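# Transfer the green pen from blue to white plate

## Task

Take the green pen off the blue plate and set it down on the white plate; at the end, no part of either arm (including the wrist-camera cables) may be in contact with the pen.

## Robot and tools

Robot: two arms, left_arm and right_arm, each ending in a parallel two-finger gripper with a wrist camera. Measured base poses in the scene frame are left_arm (-0.015, +0.340, 0) m with quat_wxyz (+1.000, 0, 0, -0.004), and right_arm (+0.046, -0.370, 0) m with quat_wxyz (+1.000, 0, 0, +0.015). A camera stand is fixed to the floor behind the arms.

Frames: the scene frame has its origin at table-top height, halfway between the nominal bases. +z is up, +x points out over the table, and left_arm sits on the +y side. Arm names do not match image left or right. Every hand position, orientation, velocity and target, whether sent or reported, is in that arm's own base frame. Table positions are given in the scene frame. On the gripper, the fingers point along its +z axis and close along its y axis. end_effector_position is the spot between the finger pads, about 1 cm short of the tips. Reported poses can be off by a few centimetres, more when the arm reaches far.

The 16-number row is used by every moving call. It holds left_arm x, y, z, qw, qx, qy, qz, opening, then the same eight for right_arm. Send all 16 even if only one arm moves. x, y, z are an absolute gripper position in metres, and the quaternion is an absolute orientation with w first. Both are in that arm's base frame. Opening runs from -1 (closed) to +1 (fully open, 0.093 m). To keep an arm still, resend its last reported pose and its wanted opening every time. To keep an orientation, repeat the same quaternion rather than copying a drifted reading. Sending 0 as an opening is a real command.

execute_actions: "actions" is a list of actions. Each action is a list of at most 15 rows, one per 1/30 s step. A short action repeats its last row until step 15. No target may be more than 0.6 m from that gripper's present position along any of its axes, or the action is refused for both arms. "cameras" is a list of names, ["all"] or []. An empty actions list returns the full state with all images.

move: "target" is one row or a list of up to 15 rows. Each gripper travels in a straight line from its Hand target toward the row's poses, and the 0.6 m check does not apply. All paths finish together, and the whole move is capped at 10 s. "speed" is in m/s, from 0.002 to 2.9, default 0.25; turning is limited to twice that in rad/s. It can be one number or one per target. "blend" (m, default 0 meaning stop at each point) rounds corners in a list. "opening_speed" (0.2 or more, scale units per second) makes finger changes gradual. "grip_force" is about 10 to 50 N per pad, one value or one per arm. It persists, starts at full force, and makes closing slow when low. "blocking": false returns after about 0.5 s while the motion continues, and a new move replaces the running one. Paths do not avoid obstacles or the other arm. Grippers lag and overshoot more at high speed. Routing a path close past an arm's own base can whip its elbow around, so go around it.

wait: "seconds" from 0 to 3600. It lets the scene run with no new commands and returns early if a running move ends. stop: brakes the running move. zoom_image: "camera" is one of cam_head_left, cam_head_right, cam_left_wrist, cam_right_wrist. "region" is [x0, y0, x1, y1] in pixels from the top-left, at most 504 by 504, taken from that camera's newest image. All four cameras give 672x504 images. finished_scene: "scene" is this scene's number (1 or 2). It is final, and the pen must stay on the white plate without the robot.

Reading results: each arm reports end_effector_position and end_effector_quat_wxyz, plus a Hand target, which is where it is actually being driven. That target may fall short of what you sent, especially in orientation, because each step clips orientation to within 40 degrees of the measured one. Other lines are Tool commands, grip_measured, Joint positions (the last number is the finger gap in metres), joint torques, joint velocities ("within noise" means still) and motor temperatures. A move adds a "move:" line that gives the outcome (done, off_target, moving, held, fault) and any limits. limits=paced means the sent pose was clipped; limits=held means steps were withheld. Done means resting within 10 mm and 2 degrees, but it says nothing about contact. Friction and weight leave grippers low, short or tilted, so check and correct after each move.

Gripping: grip_measured reads about -0.94 with the pads together and about 0.0208 higher per millimetre of object width. It may read up to 0.02 too open. To grip a rigid item at full force, command roughly 0.41 below its width reading; a thin pen may need lower. Keep sending that value to hold. To release, send a value well above the width reading.

Avoid: arm-to-arm contact (including closing on the other gripper), cables touching objects, hard impacts or pushes, dropping the pen from height, and anything leaving the table. Motors heat under load. MOTOR HOT appears at 75 °C, a fault folds the arm at 90 °C, and at 100 °C it falls.

Each tool is called as name([rows], argument=value, ...), one row to a line, values as JSON.

## Session

execute_actions(actions=[])

Scene clock: 0.00 s.
left_arm: end_effector_position=(+0.3778, +0.0435, +0.0662) grip_measured=+1.000 end_effector_quat_wxyz=(+0.534, -0.070, +0.835, +0.113) | right_arm: end_effector_position=(+0.3883, -0.0293, +0.0658) grip_measured=+1.000 end_effector_quat_wxyz=(+0.519, +0.079, +0.846, -0.093)
Joint positions: left_arm=[-0.004 1.596 0.356 0.807 -0.271 0.002 0.093] | right_arm=[0.046 1.599 0.425 0.694 0.283 0.06 0.093]
Joint velocities: within noise
Joint torques (N m): no reading
Motor temperatures (°C): left_arm=[26 28 30 30 26 28 26] | right_arm=[27 30 26 26 26 27 27]
Heat: left arm: 30 °C; right arm: 30 °C.
Hand target: left_arm +0.3802, +0.0435, +0.0702; +0.539, -0.071, +0.832, +0.113 | right_arm +0.3902, -0.0291, +0.0689; +0.523, +0.080, +0.844, -0.093
Tool commands: left_gripper/opening=+1.0 right_gripper/opening=+1.0

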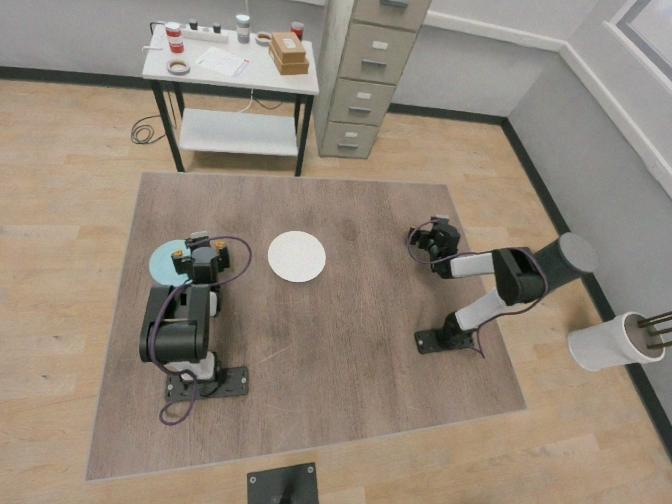

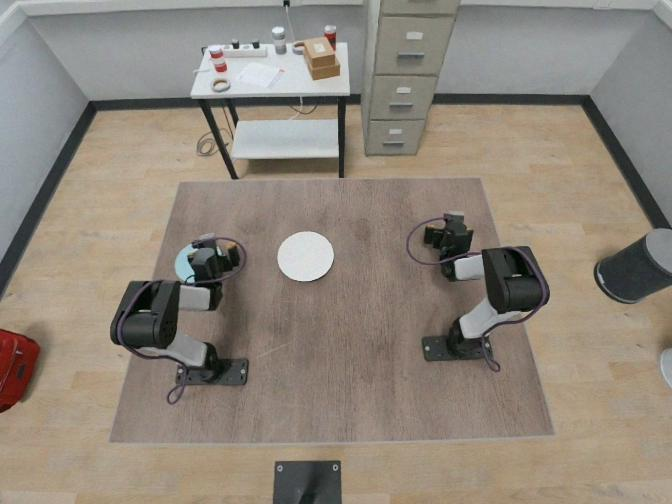

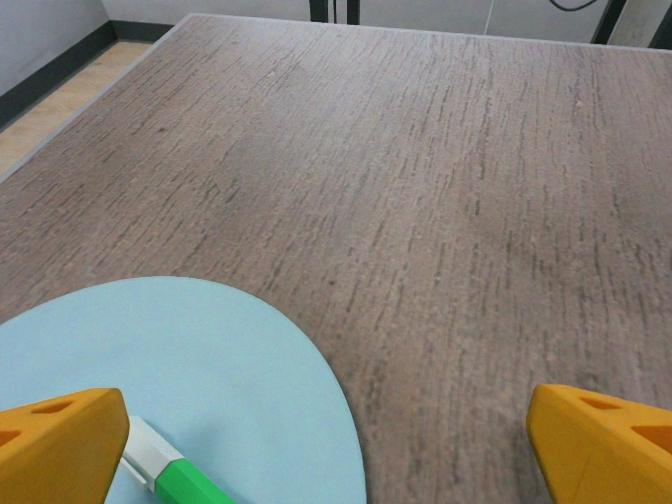

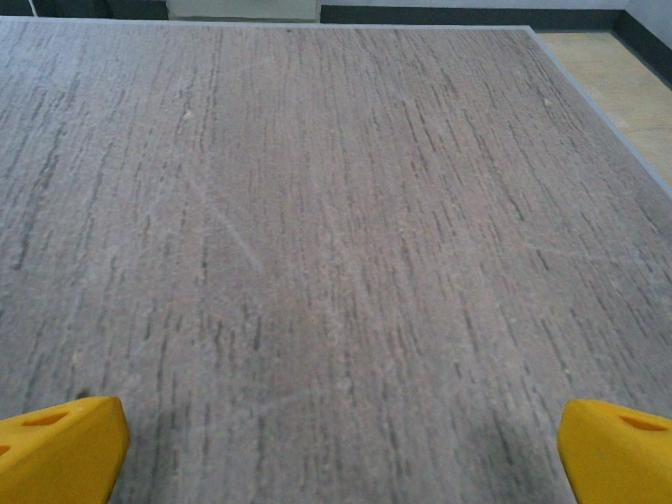

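move(target=[0.33,0.06,0.2,0.1,0,0.995,0,1,0.3902,-0.0291,0.0689,0.523,0.080,0.844,-0.093,1], cameras=["all"])

Scene clock: 9.30 s.
left_arm: end_effector_position=(+0.3248, +0.0609, +0.1951) grip_measured=+1.000 end_effector_quat_wxyz=(+0.098, -0.010, +0.995, +0.009) | right_arm: end_effector_position=(+0.3883, -0.0293, +0.0658) grip_measured=+1.000 end_effector_quat_wxyz=(+0.519, +0.079, +0.846, -0.093)
Joint positions: left_arm=[0.195 1.636 1.62 -1.359 0.018 0.172 0.093] | right_arm=[0.046 1.599 0.425 0.694 0.283 0.06 0.093]
Joint torques (N m): left_arm=[0.72 -4.66 10.67 0.7 0.24 0.2] | right_arm=[0.28 -6.12 5.23 2.61 0.03 0.09]
Heat: left arm: 32 °C; right arm: 31 °C.
Hand target: left_arm +0.3287, +0.0615, +0.2012; +0.101, -0.006, +0.995, +0.002 | right_arm +0.3902, -0.0291, +0.0689; +0.523, +0.080, +0.844, -0.093
Off the commanded pose: left_arm 0.007 m, 2 deg | right_arm 0.004 m, 1 deg.
move: done

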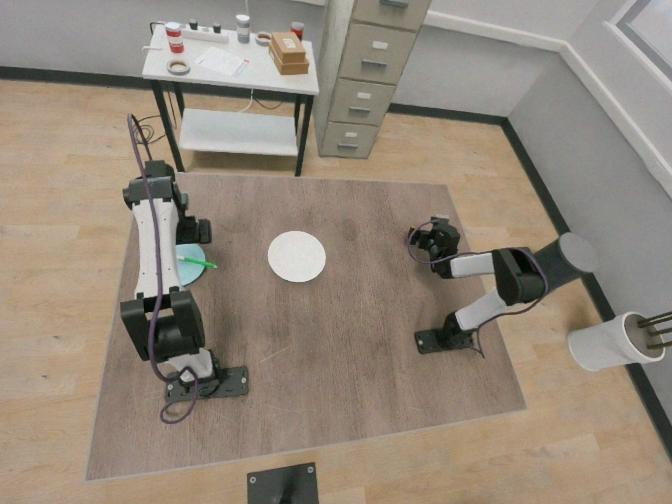

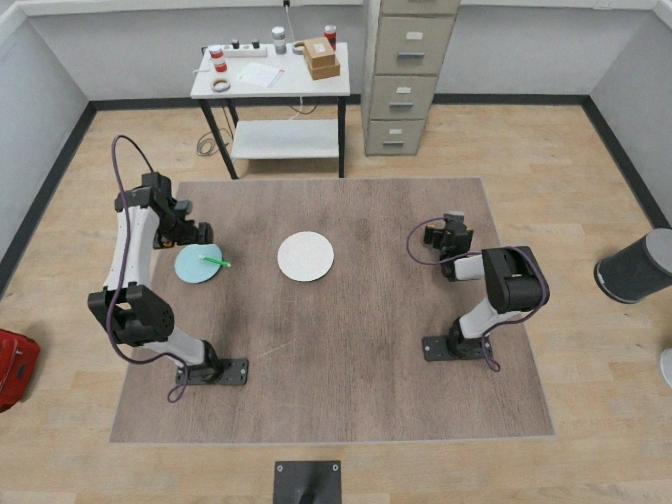

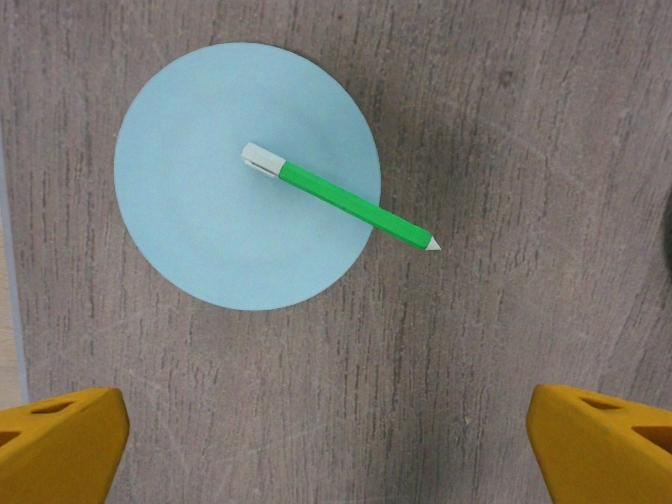

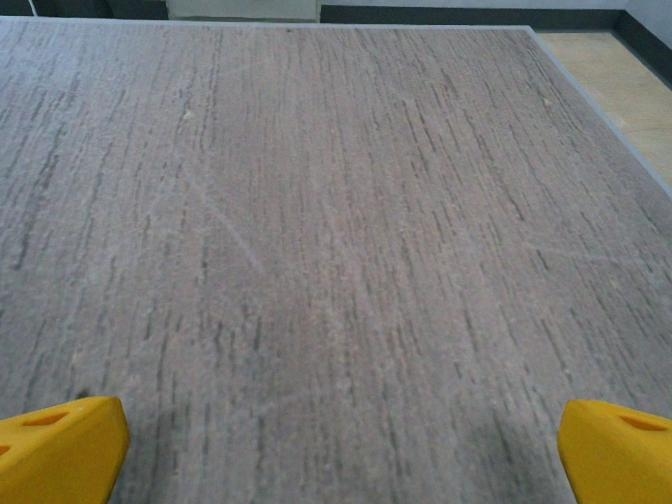

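move(target=[0.38,0.053,0.13,0,-0.5225,0.853,0,0.3,0.3902,-0.0291,0.0689,0.523,0.080,0.844,-0.093,1], cameras=["cam_left_wrist","cam_head_right"])

Scene clock: 27.73 s.
left_arm: end_effector_position=(+0.3738, +0.0523, +0.1281) grip_measured=+0.303 end_effector_quat_wxyz=(-0.005, -0.515, +0.857, -0.008) | right_arm: end_effector_position=(+0.3883, -0.0293, +0.0658) grip_measured=+1.000 end_effector_quat_wxyz=(+0.519, +0.079, +0.846, -0.093)
Joint positions: left_arm=[0.147 1.985 1.806 -1.394 0.018 -0.935 0.06] | right_arm=[0.046 1.599 0.425 0.694 0.283 0.06 0.093]
Joint torques (N m): left_arm=[-0.85 -6.74 10.29 0.3 -0.12 -0.14] | right_arm=[0.27 -6.08 5.24 2.62 0.02 0.1]
Motor temperatures (°C): left_arm=[26 29 35 31 26 28 26] | right_arm=[27 32 28 32 26 27 27]
Heat: left arm: 35 °C; right arm: 32 °C.
Hand target: left_arm +0.3801, +0.0511, +0.1301; -0.002, -0.518, +0.855, -0.005 | right_arm +0.3902, -0.0291, +0.0689; +0.523, +0.080, +0.844, -0.093
Off the commanded pose: left_arm 0.006 m, 1 deg | right_arm 0.004 m, 1 deg.
move: done
Images, in order (width x height): cam_head_right 672x504, cam_left_wrist 672x504.

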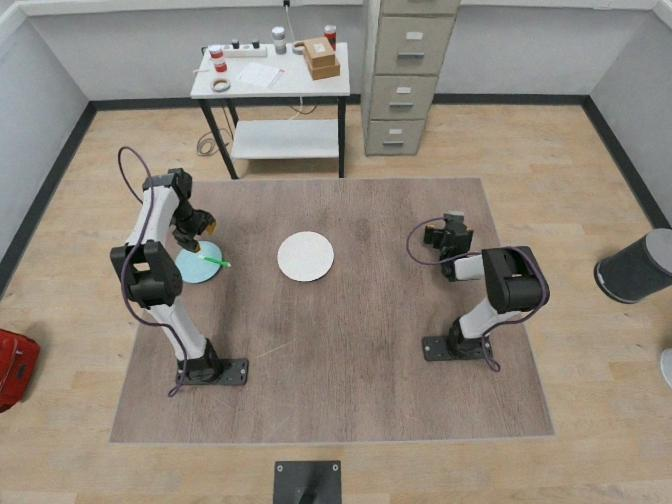

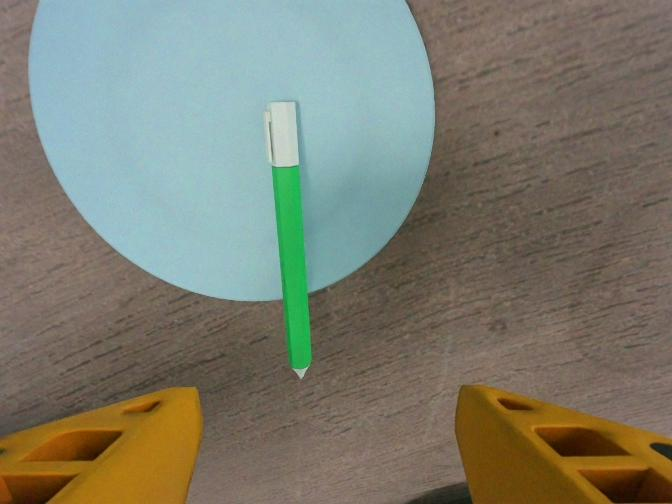

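move(target=[0.361,0.055,0.07,0,-0.545,0.839,0,0.3,0.3902,-0.0291,0.0689,0.523,0.080,0.844,-0.093,1], cameras=["cam_left_wrist"])

Scene clock: 45.93 s.
left_arm: end_effector_position=(+0.3628, +0.0506, +0.0642) grip_measured=+0.303 end_effector_quat_wxyz=(-0.017, -0.536, +0.844, -0.003) | right_arm: end_effector_position=(+0.3883, -0.0293, +0.0658) grip_measured=+1.000 end_effector_quat_wxyz=(+0.519, +0.079, +0.846, -0.093)
Joint positions: left_arm=[0.147 1.983 1.547 -1.164 0.018 -0.984 0.06] | right_arm=[0.046 1.599 0.425 0.694 0.283 0.06 0.093]
Joint torques (N m): left_arm=[0.35 -10.91 4.53 0.56 -0.25 -0.15] | right_arm=[0.28 -6.12 5.24 2.62 0.02 0.1]
Heat: left arm: 36 °C; right arm: 33 °C.
Hand target: left_arm +0.3610, +0.0549, +0.0700; -0.001, -0.544, +0.839, +0.000 | right_arm +0.3902, -0.0291, +0.0689; +0.523, +0.080, +0.844, -0.093
Off the commanded pose: left_arm 0.007 m, 2 deg | right_arm 0.004 m, 1 deg.
move: done

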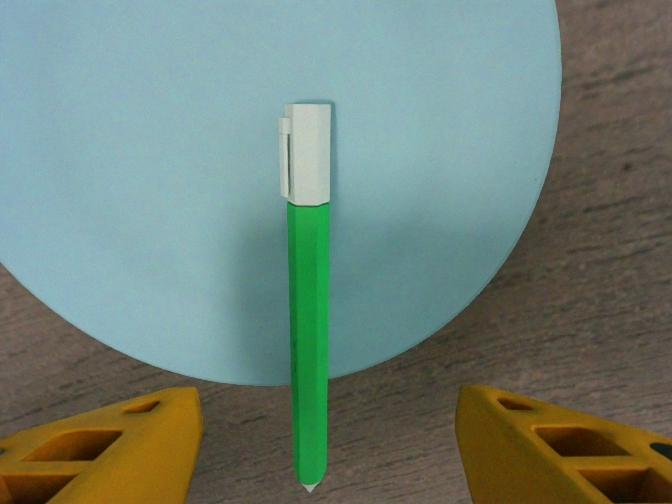

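move([
  [0.366,0.077,0.06,0.01,-0.545,0.839,0,0.3,0.3902,-0.0291,0.0689,0.523,0.080,0.844,-0.093,1],
  [0.366,0.077,0.033,0.01,-0.545,0.839,0,0.3,0.3902,-0.0291,0.0689,0.523,0.080,0.844,-0.093,1],
], speed=0.12, blend=0.01, cameras=["cam_left_wrist"])

Scene clock: 58.47 s.
left_arm: end_effector_position=(+0.3705, +0.0726, +0.0446) grip_measured=+0.303 end_effector_quat_wxyz=(+0.015, -0.549, +0.836, -0.013) | right_arm: end_effector_position=(+0.3883, -0.0293, +0.0658) grip_measured=+1.000 end_effector_quat_wxyz=(+0.519, +0.079, +0.846, -0.093)
Joint positions: left_arm=[0.2 1.983 1.467 -1.018 0.014 -0.963 0.06] | right_arm=[0.046 1.599 0.425 0.694 0.283 0.06 0.093]
Joint torques (N m): left_arm=[0.34 -7.15 4.56 0.75 -0.28 0.18] | right_arm=[0.28 -6.09 5.23 2.63 0.02 0.09]
Motor temperatures (°C): left_arm=[26 35 35 30 26 28 26] | right_arm=[27 33 29 34 26 27 27]
Heat: left arm: 35 °C; right arm: 34 °C.
Hand target: left_arm +0.3658, +0.0768, +0.0332; +0.010, -0.545, +0.838, +0.000 | right_arm +0.3902, -0.0291, +0.0689; +0.523, +0.080, +0.844, -0.093
Off the commanded pose: left_arm 0.013 m, 2 deg | right_arm 0.004 m, 1 deg.
move: off_target (left_arm)

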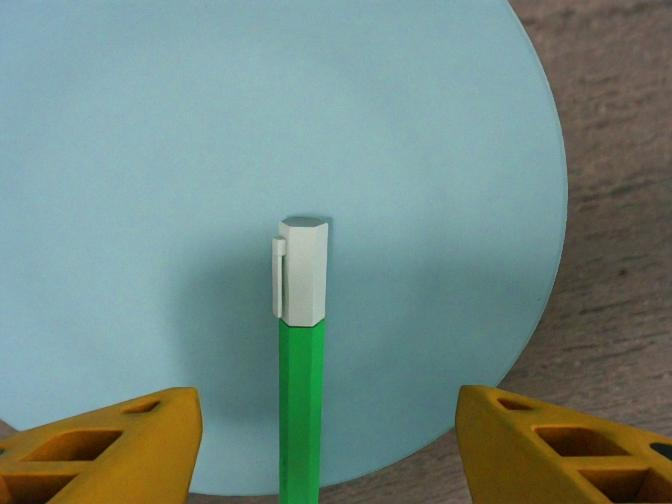

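move(target=[0.357,0.081,0.021,0.005,-0.545,0.839,0.01,0.3,0.3902,-0.0291,0.0689,0.523,0.080,0.844,-0.093,1], speed=0.1, cameras=["cam_left_wrist"])

Scene clock: 64.43 s.
left_arm: end_effector_position=(+0.3622, +0.0755, +0.0326) grip_measured=+0.303 end_effector_quat_wxyz=(+0.010, -0.547, +0.837, -0.005) | right_arm: end_effector_position=(+0.3883, -0.0293, +0.0658) grip_measured=+1.000 end_effector_quat_wxyz=(+0.519, +0.079, +0.846, -0.093)
Joint positions: left_arm=[0.206 1.983 1.418 -0.984 0.002 -0.952 0.06] | right_arm=[0.046 1.599 0.425 0.694 0.283 0.06 0.093]
Joint torques (N m): left_arm=[0.54 -6.98 4.55 0.7 -0.32 0.18] | right_arm=[0.28 -6.15 5.24 2.62 0.02 0.09]
Heat: left arm: 36 °C; right arm: 35 °C.
Hand target: left_arm +0.3569, +0.0808, +0.0214; +0.005, -0.544, +0.839, +0.010 | right_arm +0.3902, -0.0291, +0.0689; +0.523, +0.080, +0.844, -0.093
Off the commanded pose: left_arm 0.014 m, 2 deg | right_arm 0.004 m, 1 deg.
move: off_target (left_arm)

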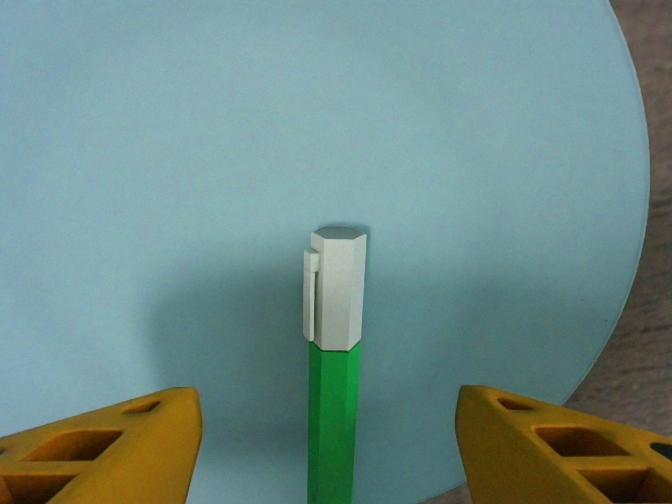

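move([
  [0.357,0.081,0.015,0.005,-0.545,0.839,0.01,0.3,0.3902,-0.0291,0.0689,0.523,0.080,0.844,-0.093,1],
  [0.357,0.081,0.0155,0.005,-0.545,0.839,0.01,-1,0.3902,-0.0291,0.0689,0.523,0.080,0.844,-0.093,1],
], opening_speed=1.2, speed=0.1, cameras=["cam_left_wrist"])

Scene clock: 73.03 s.
left_arm: end_effector_position=(+0.3622, +0.0755, +0.0293) grip_measured=-0.932 end_effector_quat_wxyz=(+0.012, -0.547, +0.837, -0.006) | right_arm: end_effector_position=(+0.3883, -0.0293, +0.0658) grip_measured=+1.000 end_effector_quat_wxyz=(+0.519, +0.079, +0.846, -0.093)
Joint positions: left_arm=[0.206 1.983 1.404 -0.966 0.002 -0.952 0] | right_arm=[0.046 1.599 0.425 0.694 0.283 0.06 0.093]
Joint torques (N m): left_arm=[0.55 -6.45 4.59 0.72 -0.32 0.17] | right_arm=[0.25 -6.12 5.22 2.63 0.03 0.1]
Heat: left arm: 36 °C; right arm: 35 °C.
Hand target: left_arm +0.3565, +0.0807, +0.0160; +0.004, -0.545, +0.839, +0.010 | right_arm +0.3902, -0.0291, +0.0689; +0.523, +0.080, +0.844, -0.093
Off the commanded pose: left_arm 0.016 m, 2 deg | right_arm 0.004 m, 1 deg.
move: off_target (left_arm); target 2's new opening was sent with left_arm's hand 0.016 m and 2 deg from that target

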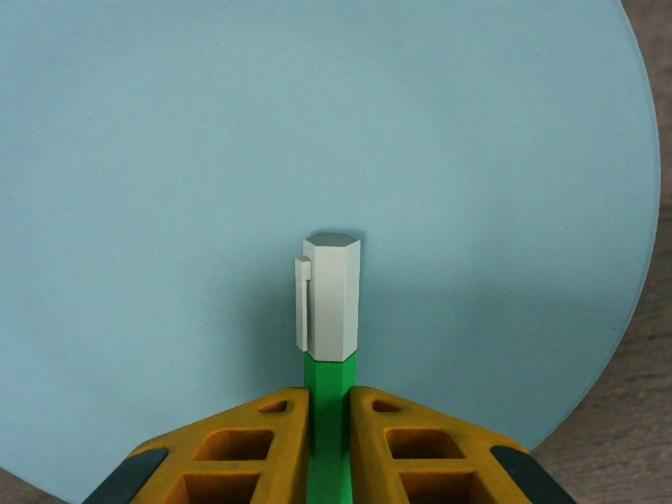

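move([
  [0.357,0.081,0.10,0.005,-0.545,0.839,0.01,-1,0.3902,-0.0291,0.0689,0.523,0.080,0.844,-0.093,1],
  [0.385,-0.24,0.10,0,-0.174,0.985,0,-1,0.3902,-0.0291,0.0689,0.523,0.080,0.844,-0.093,1],
], blend=0.03, cameras=["cam_left_wrist","cam_head_right"])

Scene clock: 86.27 s.
left_arm: end_effector_position=(+0.3797, -0.2377, +0.1010) grip_measured=-0.932 end_effector_quat_wxyz=(+0.000, -0.179, +0.984, +0.002) | right_arm: end_effector_position=(+0.3883, -0.0293, +0.0658) grip_measured=+1.000 end_effector_quat_wxyz=(+0.519, +0.079, +0.846, -0.093)
Joint positions: left_arm=[-0.56 2.317 2.221 -1.478 -0.003 -0.92 0] | right_arm=[0.046 1.599 0.425 0.694 0.283 0.06 0.093]
Joint torques (N m): left_arm=[0.31 -8.68 10.21 0.28 -0.03 0.18] | right_arm=[0.27 -6.12 5.24 2.62 0.02 0.1]
Heat: left arm: 36 °C; right arm: 36 °C.
Hand target: left_arm +0.3843, -0.2388, +0.0999; -0.001, -0.174, +0.985, +0.002 | right_arm +0.3902, -0.0291, +0.0689; +0.523, +0.080, +0.844, -0.093
Off the commanded pose: left_arm 0.006 m, 1 deg | right_arm 0.004 m, 1 deg.
move: done
Images, in order (width x height): cam_head_right 672x504, cam_left_wrist 672x504.

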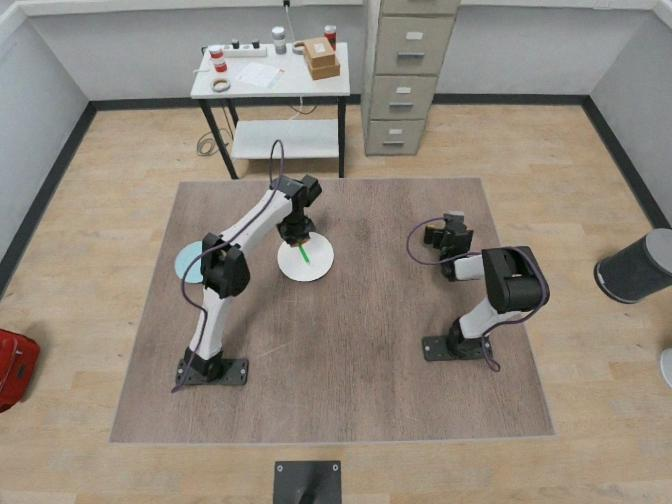

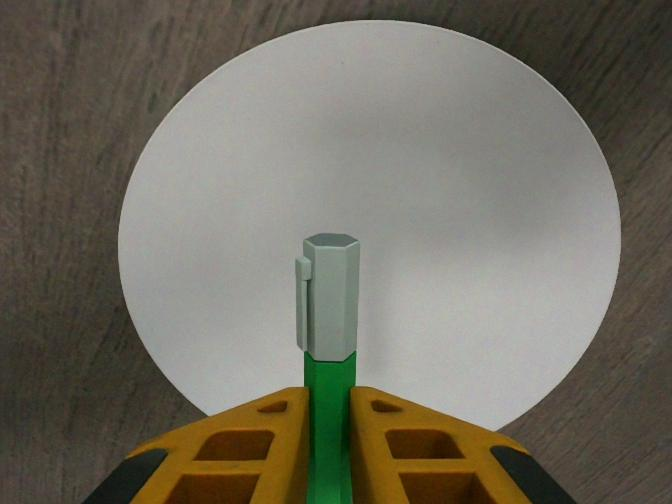

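move([
  [0.427,-0.242,0.08,0,-0.174,0.985,0,-1,0.3902,-0.0291,0.0689,0.523,0.080,0.844,-0.093,1],
  [0.427,-0.242,0.034,0,-0.174,0.985,0,-1,0.3902,-0.0291,0.0689,0.523,0.080,0.844,-0.093,1],
], blend=0.02, speed=0.12, cameras=["cam_left_wrist","cam_head_right"])

Scene clock: 95.00 s.
left_arm: end_effector_position=(+0.4270, -0.2448, +0.0464) grip_measured=-0.932 end_effector_quat_wxyz=(+0.008, -0.178, +0.984, -0.004) | right_arm: end_effector_position=(+0.3883, -0.0293, +0.0658) grip_measured=+1.000 end_effector_quat_wxyz=(+0.519, +0.079, +0.846, -0.093)
Joint positions: left_arm=[-0.522 2.535 2.394 -1.412 -0.003 -0.88 0] | right_arm=[0.046 1.599 0.425 0.694 0.283 0.06 0.093]
Joint torques (N m): left_arm=[0.54 -10.82 4.67 0.69 0 0.18] | right_arm=[0.24 -6.11 5.23 2.62 0.04 0.09]
Heat: left arm: 38 °C; right arm: 36 °C.
Hand target: left_arm +0.4267, -0.2418, +0.0341; -0.001, -0.175, +0.985, +0.000 | right_arm +0.3902, -0.0291, +0.0689; +0.523, +0.080, +0.844, -0.093
Off the commanded pose: left_arm 0.013 m, 1 deg | right_arm 0.004 m, 1 deg.
move: off_target (left_arm)
Images, in order (width x height): cam_head_right 672x504, cam_left_wrist 672x504.

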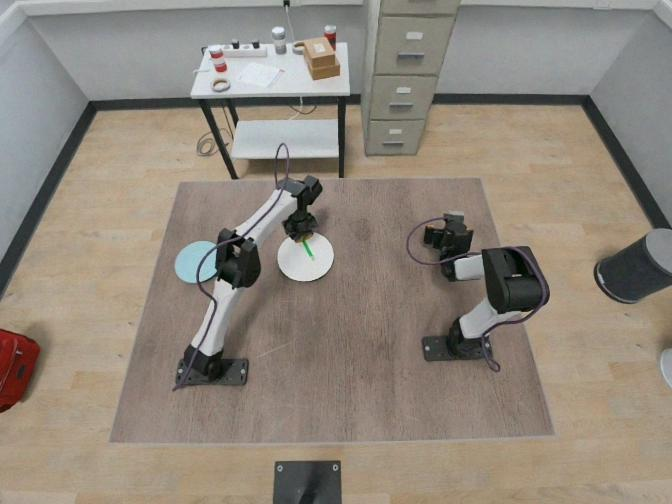

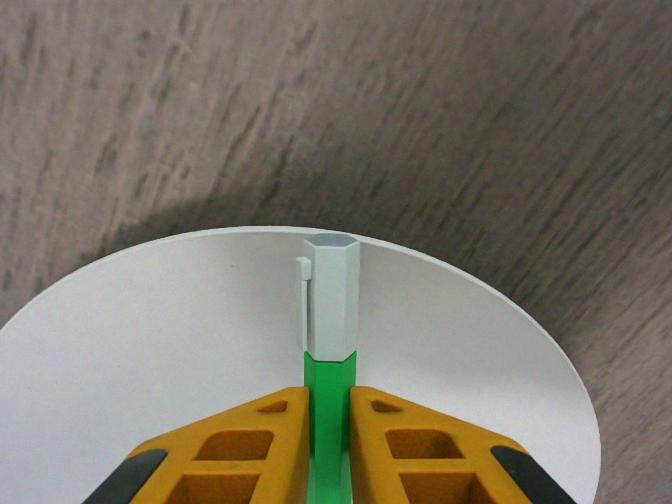

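move([
  [0.404,-0.250,0.037,0,-0.174,0.985,0,-1,0.3902,-0.0291,0.0689,0.523,0.080,0.844,-0.093,1],
  [0.404,-0.25,0.018,0,-0.174,0.985,0,-1,0.3902,-0.0291,0.0689,0.523,0.080,0.844,-0.093,1],
], blend=0.008, speed=0.08, cameras=["cam_left_wrist"])

Scene clock: 105.27 s.
left_arm: end_effector_position=(+0.4123, -0.2473, +0.0304) grip_measured=-0.932 end_effector_quat_wxyz=(+0.015, -0.171, +0.985, +0.000) | right_arm: end_effector_position=(+0.3883, -0.0293, +0.0658) grip_measured=+1.000 end_effector_quat_wxyz=(+0.519, +0.079, +0.846, -0.093)
Joint positions: left_arm=[-0.547 2.449 2.172 -1.271 -0.02 -0.891 0] | right_arm=[0.046 1.599 0.425 0.694 0.283 0.06 0.093]
Joint torques (N m): left_arm=[-0.69 -11.17 3.14 0.72 0.04 -0.13] | right_arm=[0.25 -6.11 5.22 2.61 0.02 0.1]
Motor temperatures (°C): left_arm=[26 40 34 30 26 28 27] | right_arm=[27 33 30 37 26 27 27]
Heat: left arm: 40 °C; right arm: 37 °C.
Hand target: left_arm +0.4052, -0.2483, +0.0183; +0.004, -0.174, +0.985, +0.005 | right_arm +0.3902, -0.0291, +0.0689; +0.523, +0.080, +0.844, -0.093
Off the commanded pose: left_arm 0.015 m, 2 deg | right_arm 0.004 m, 1 deg.
move: off_target (left_arm)

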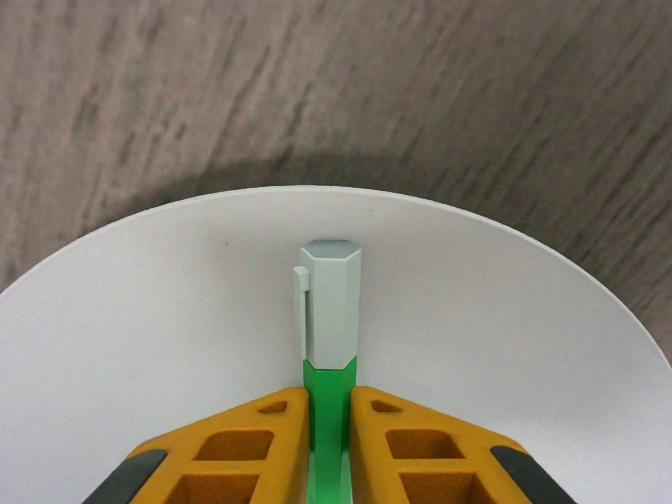

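move([
  [0.4052,-0.2483,0.0183,0.004,-0.174,0.985,0.005,0.0,0.3902,-0.0291,0.0689,0.523,0.080,0.844,-0.093,1],
  [0.405,-0.248,0.13,0,-0.174,0.985,0,0.0,0.3902,-0.0291,0.0689,0.523,0.080,0.844,-0.093,1],
], opening_speed=1, cameras=["cam_left_wrist"])

Scene clock: 112.83 s.
left_arm: end_effector_position=(+0.4040, -0.2455, +0.1088) grip_measured=-0.003 end_effector_quat_wxyz=(+0.015, -0.170, +0.985, -0.012) | right_arm: end_effector_position=(+0.3883, -0.0293, +0.0658) grip_measured=+1.000 end_effector_quat_wxyz=(+0.519, +0.079, +0.846, -0.093)
Joint positions: left_arm=[-0.547 2.428 2.448 -1.552 -0.003 -0.889 0.045] | right_arm=[0.046 1.599 0.425 0.694 0.283 0.06 0.093]
Joint torques (N m): left_arm=[-0.25 -13.38 9.18 0.36 0.13 -0.06] | right_arm=[0.27 -6.15 5.23 2.62 0.02 0.1]
Heat: left arm: 41 °C; right arm: 37 °C.
Hand target: left_arm +0.4031, -0.2491, +0.1293; +0.027, -0.172, +0.984, -0.031 | right_arm +0.3902, -0.0291, +0.0689; +0.523, +0.080, +0.844, -0.093
Off the commanded pose: left_arm 0.021 m, 2 deg | right_arm 0.004 m, 1 deg.
joint sent to its limit (left arm) — joint 4 (wrist pitch), lower limit. The joint targets are off in orientation, not in position.
move: off_target (left_arm)

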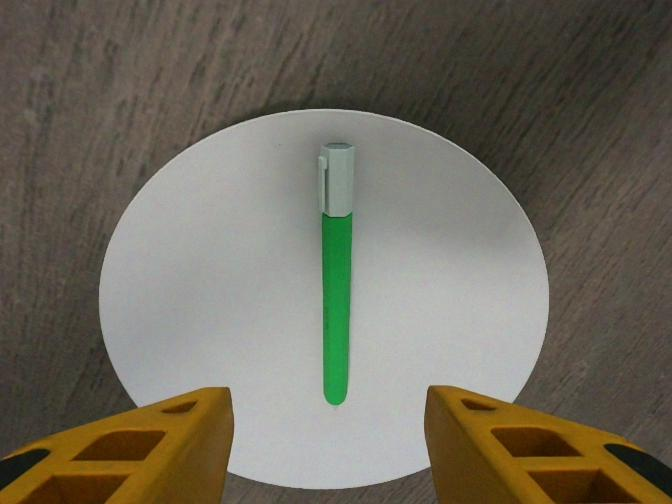

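finished_scene(scene=1)

The scene is finished: the task was done.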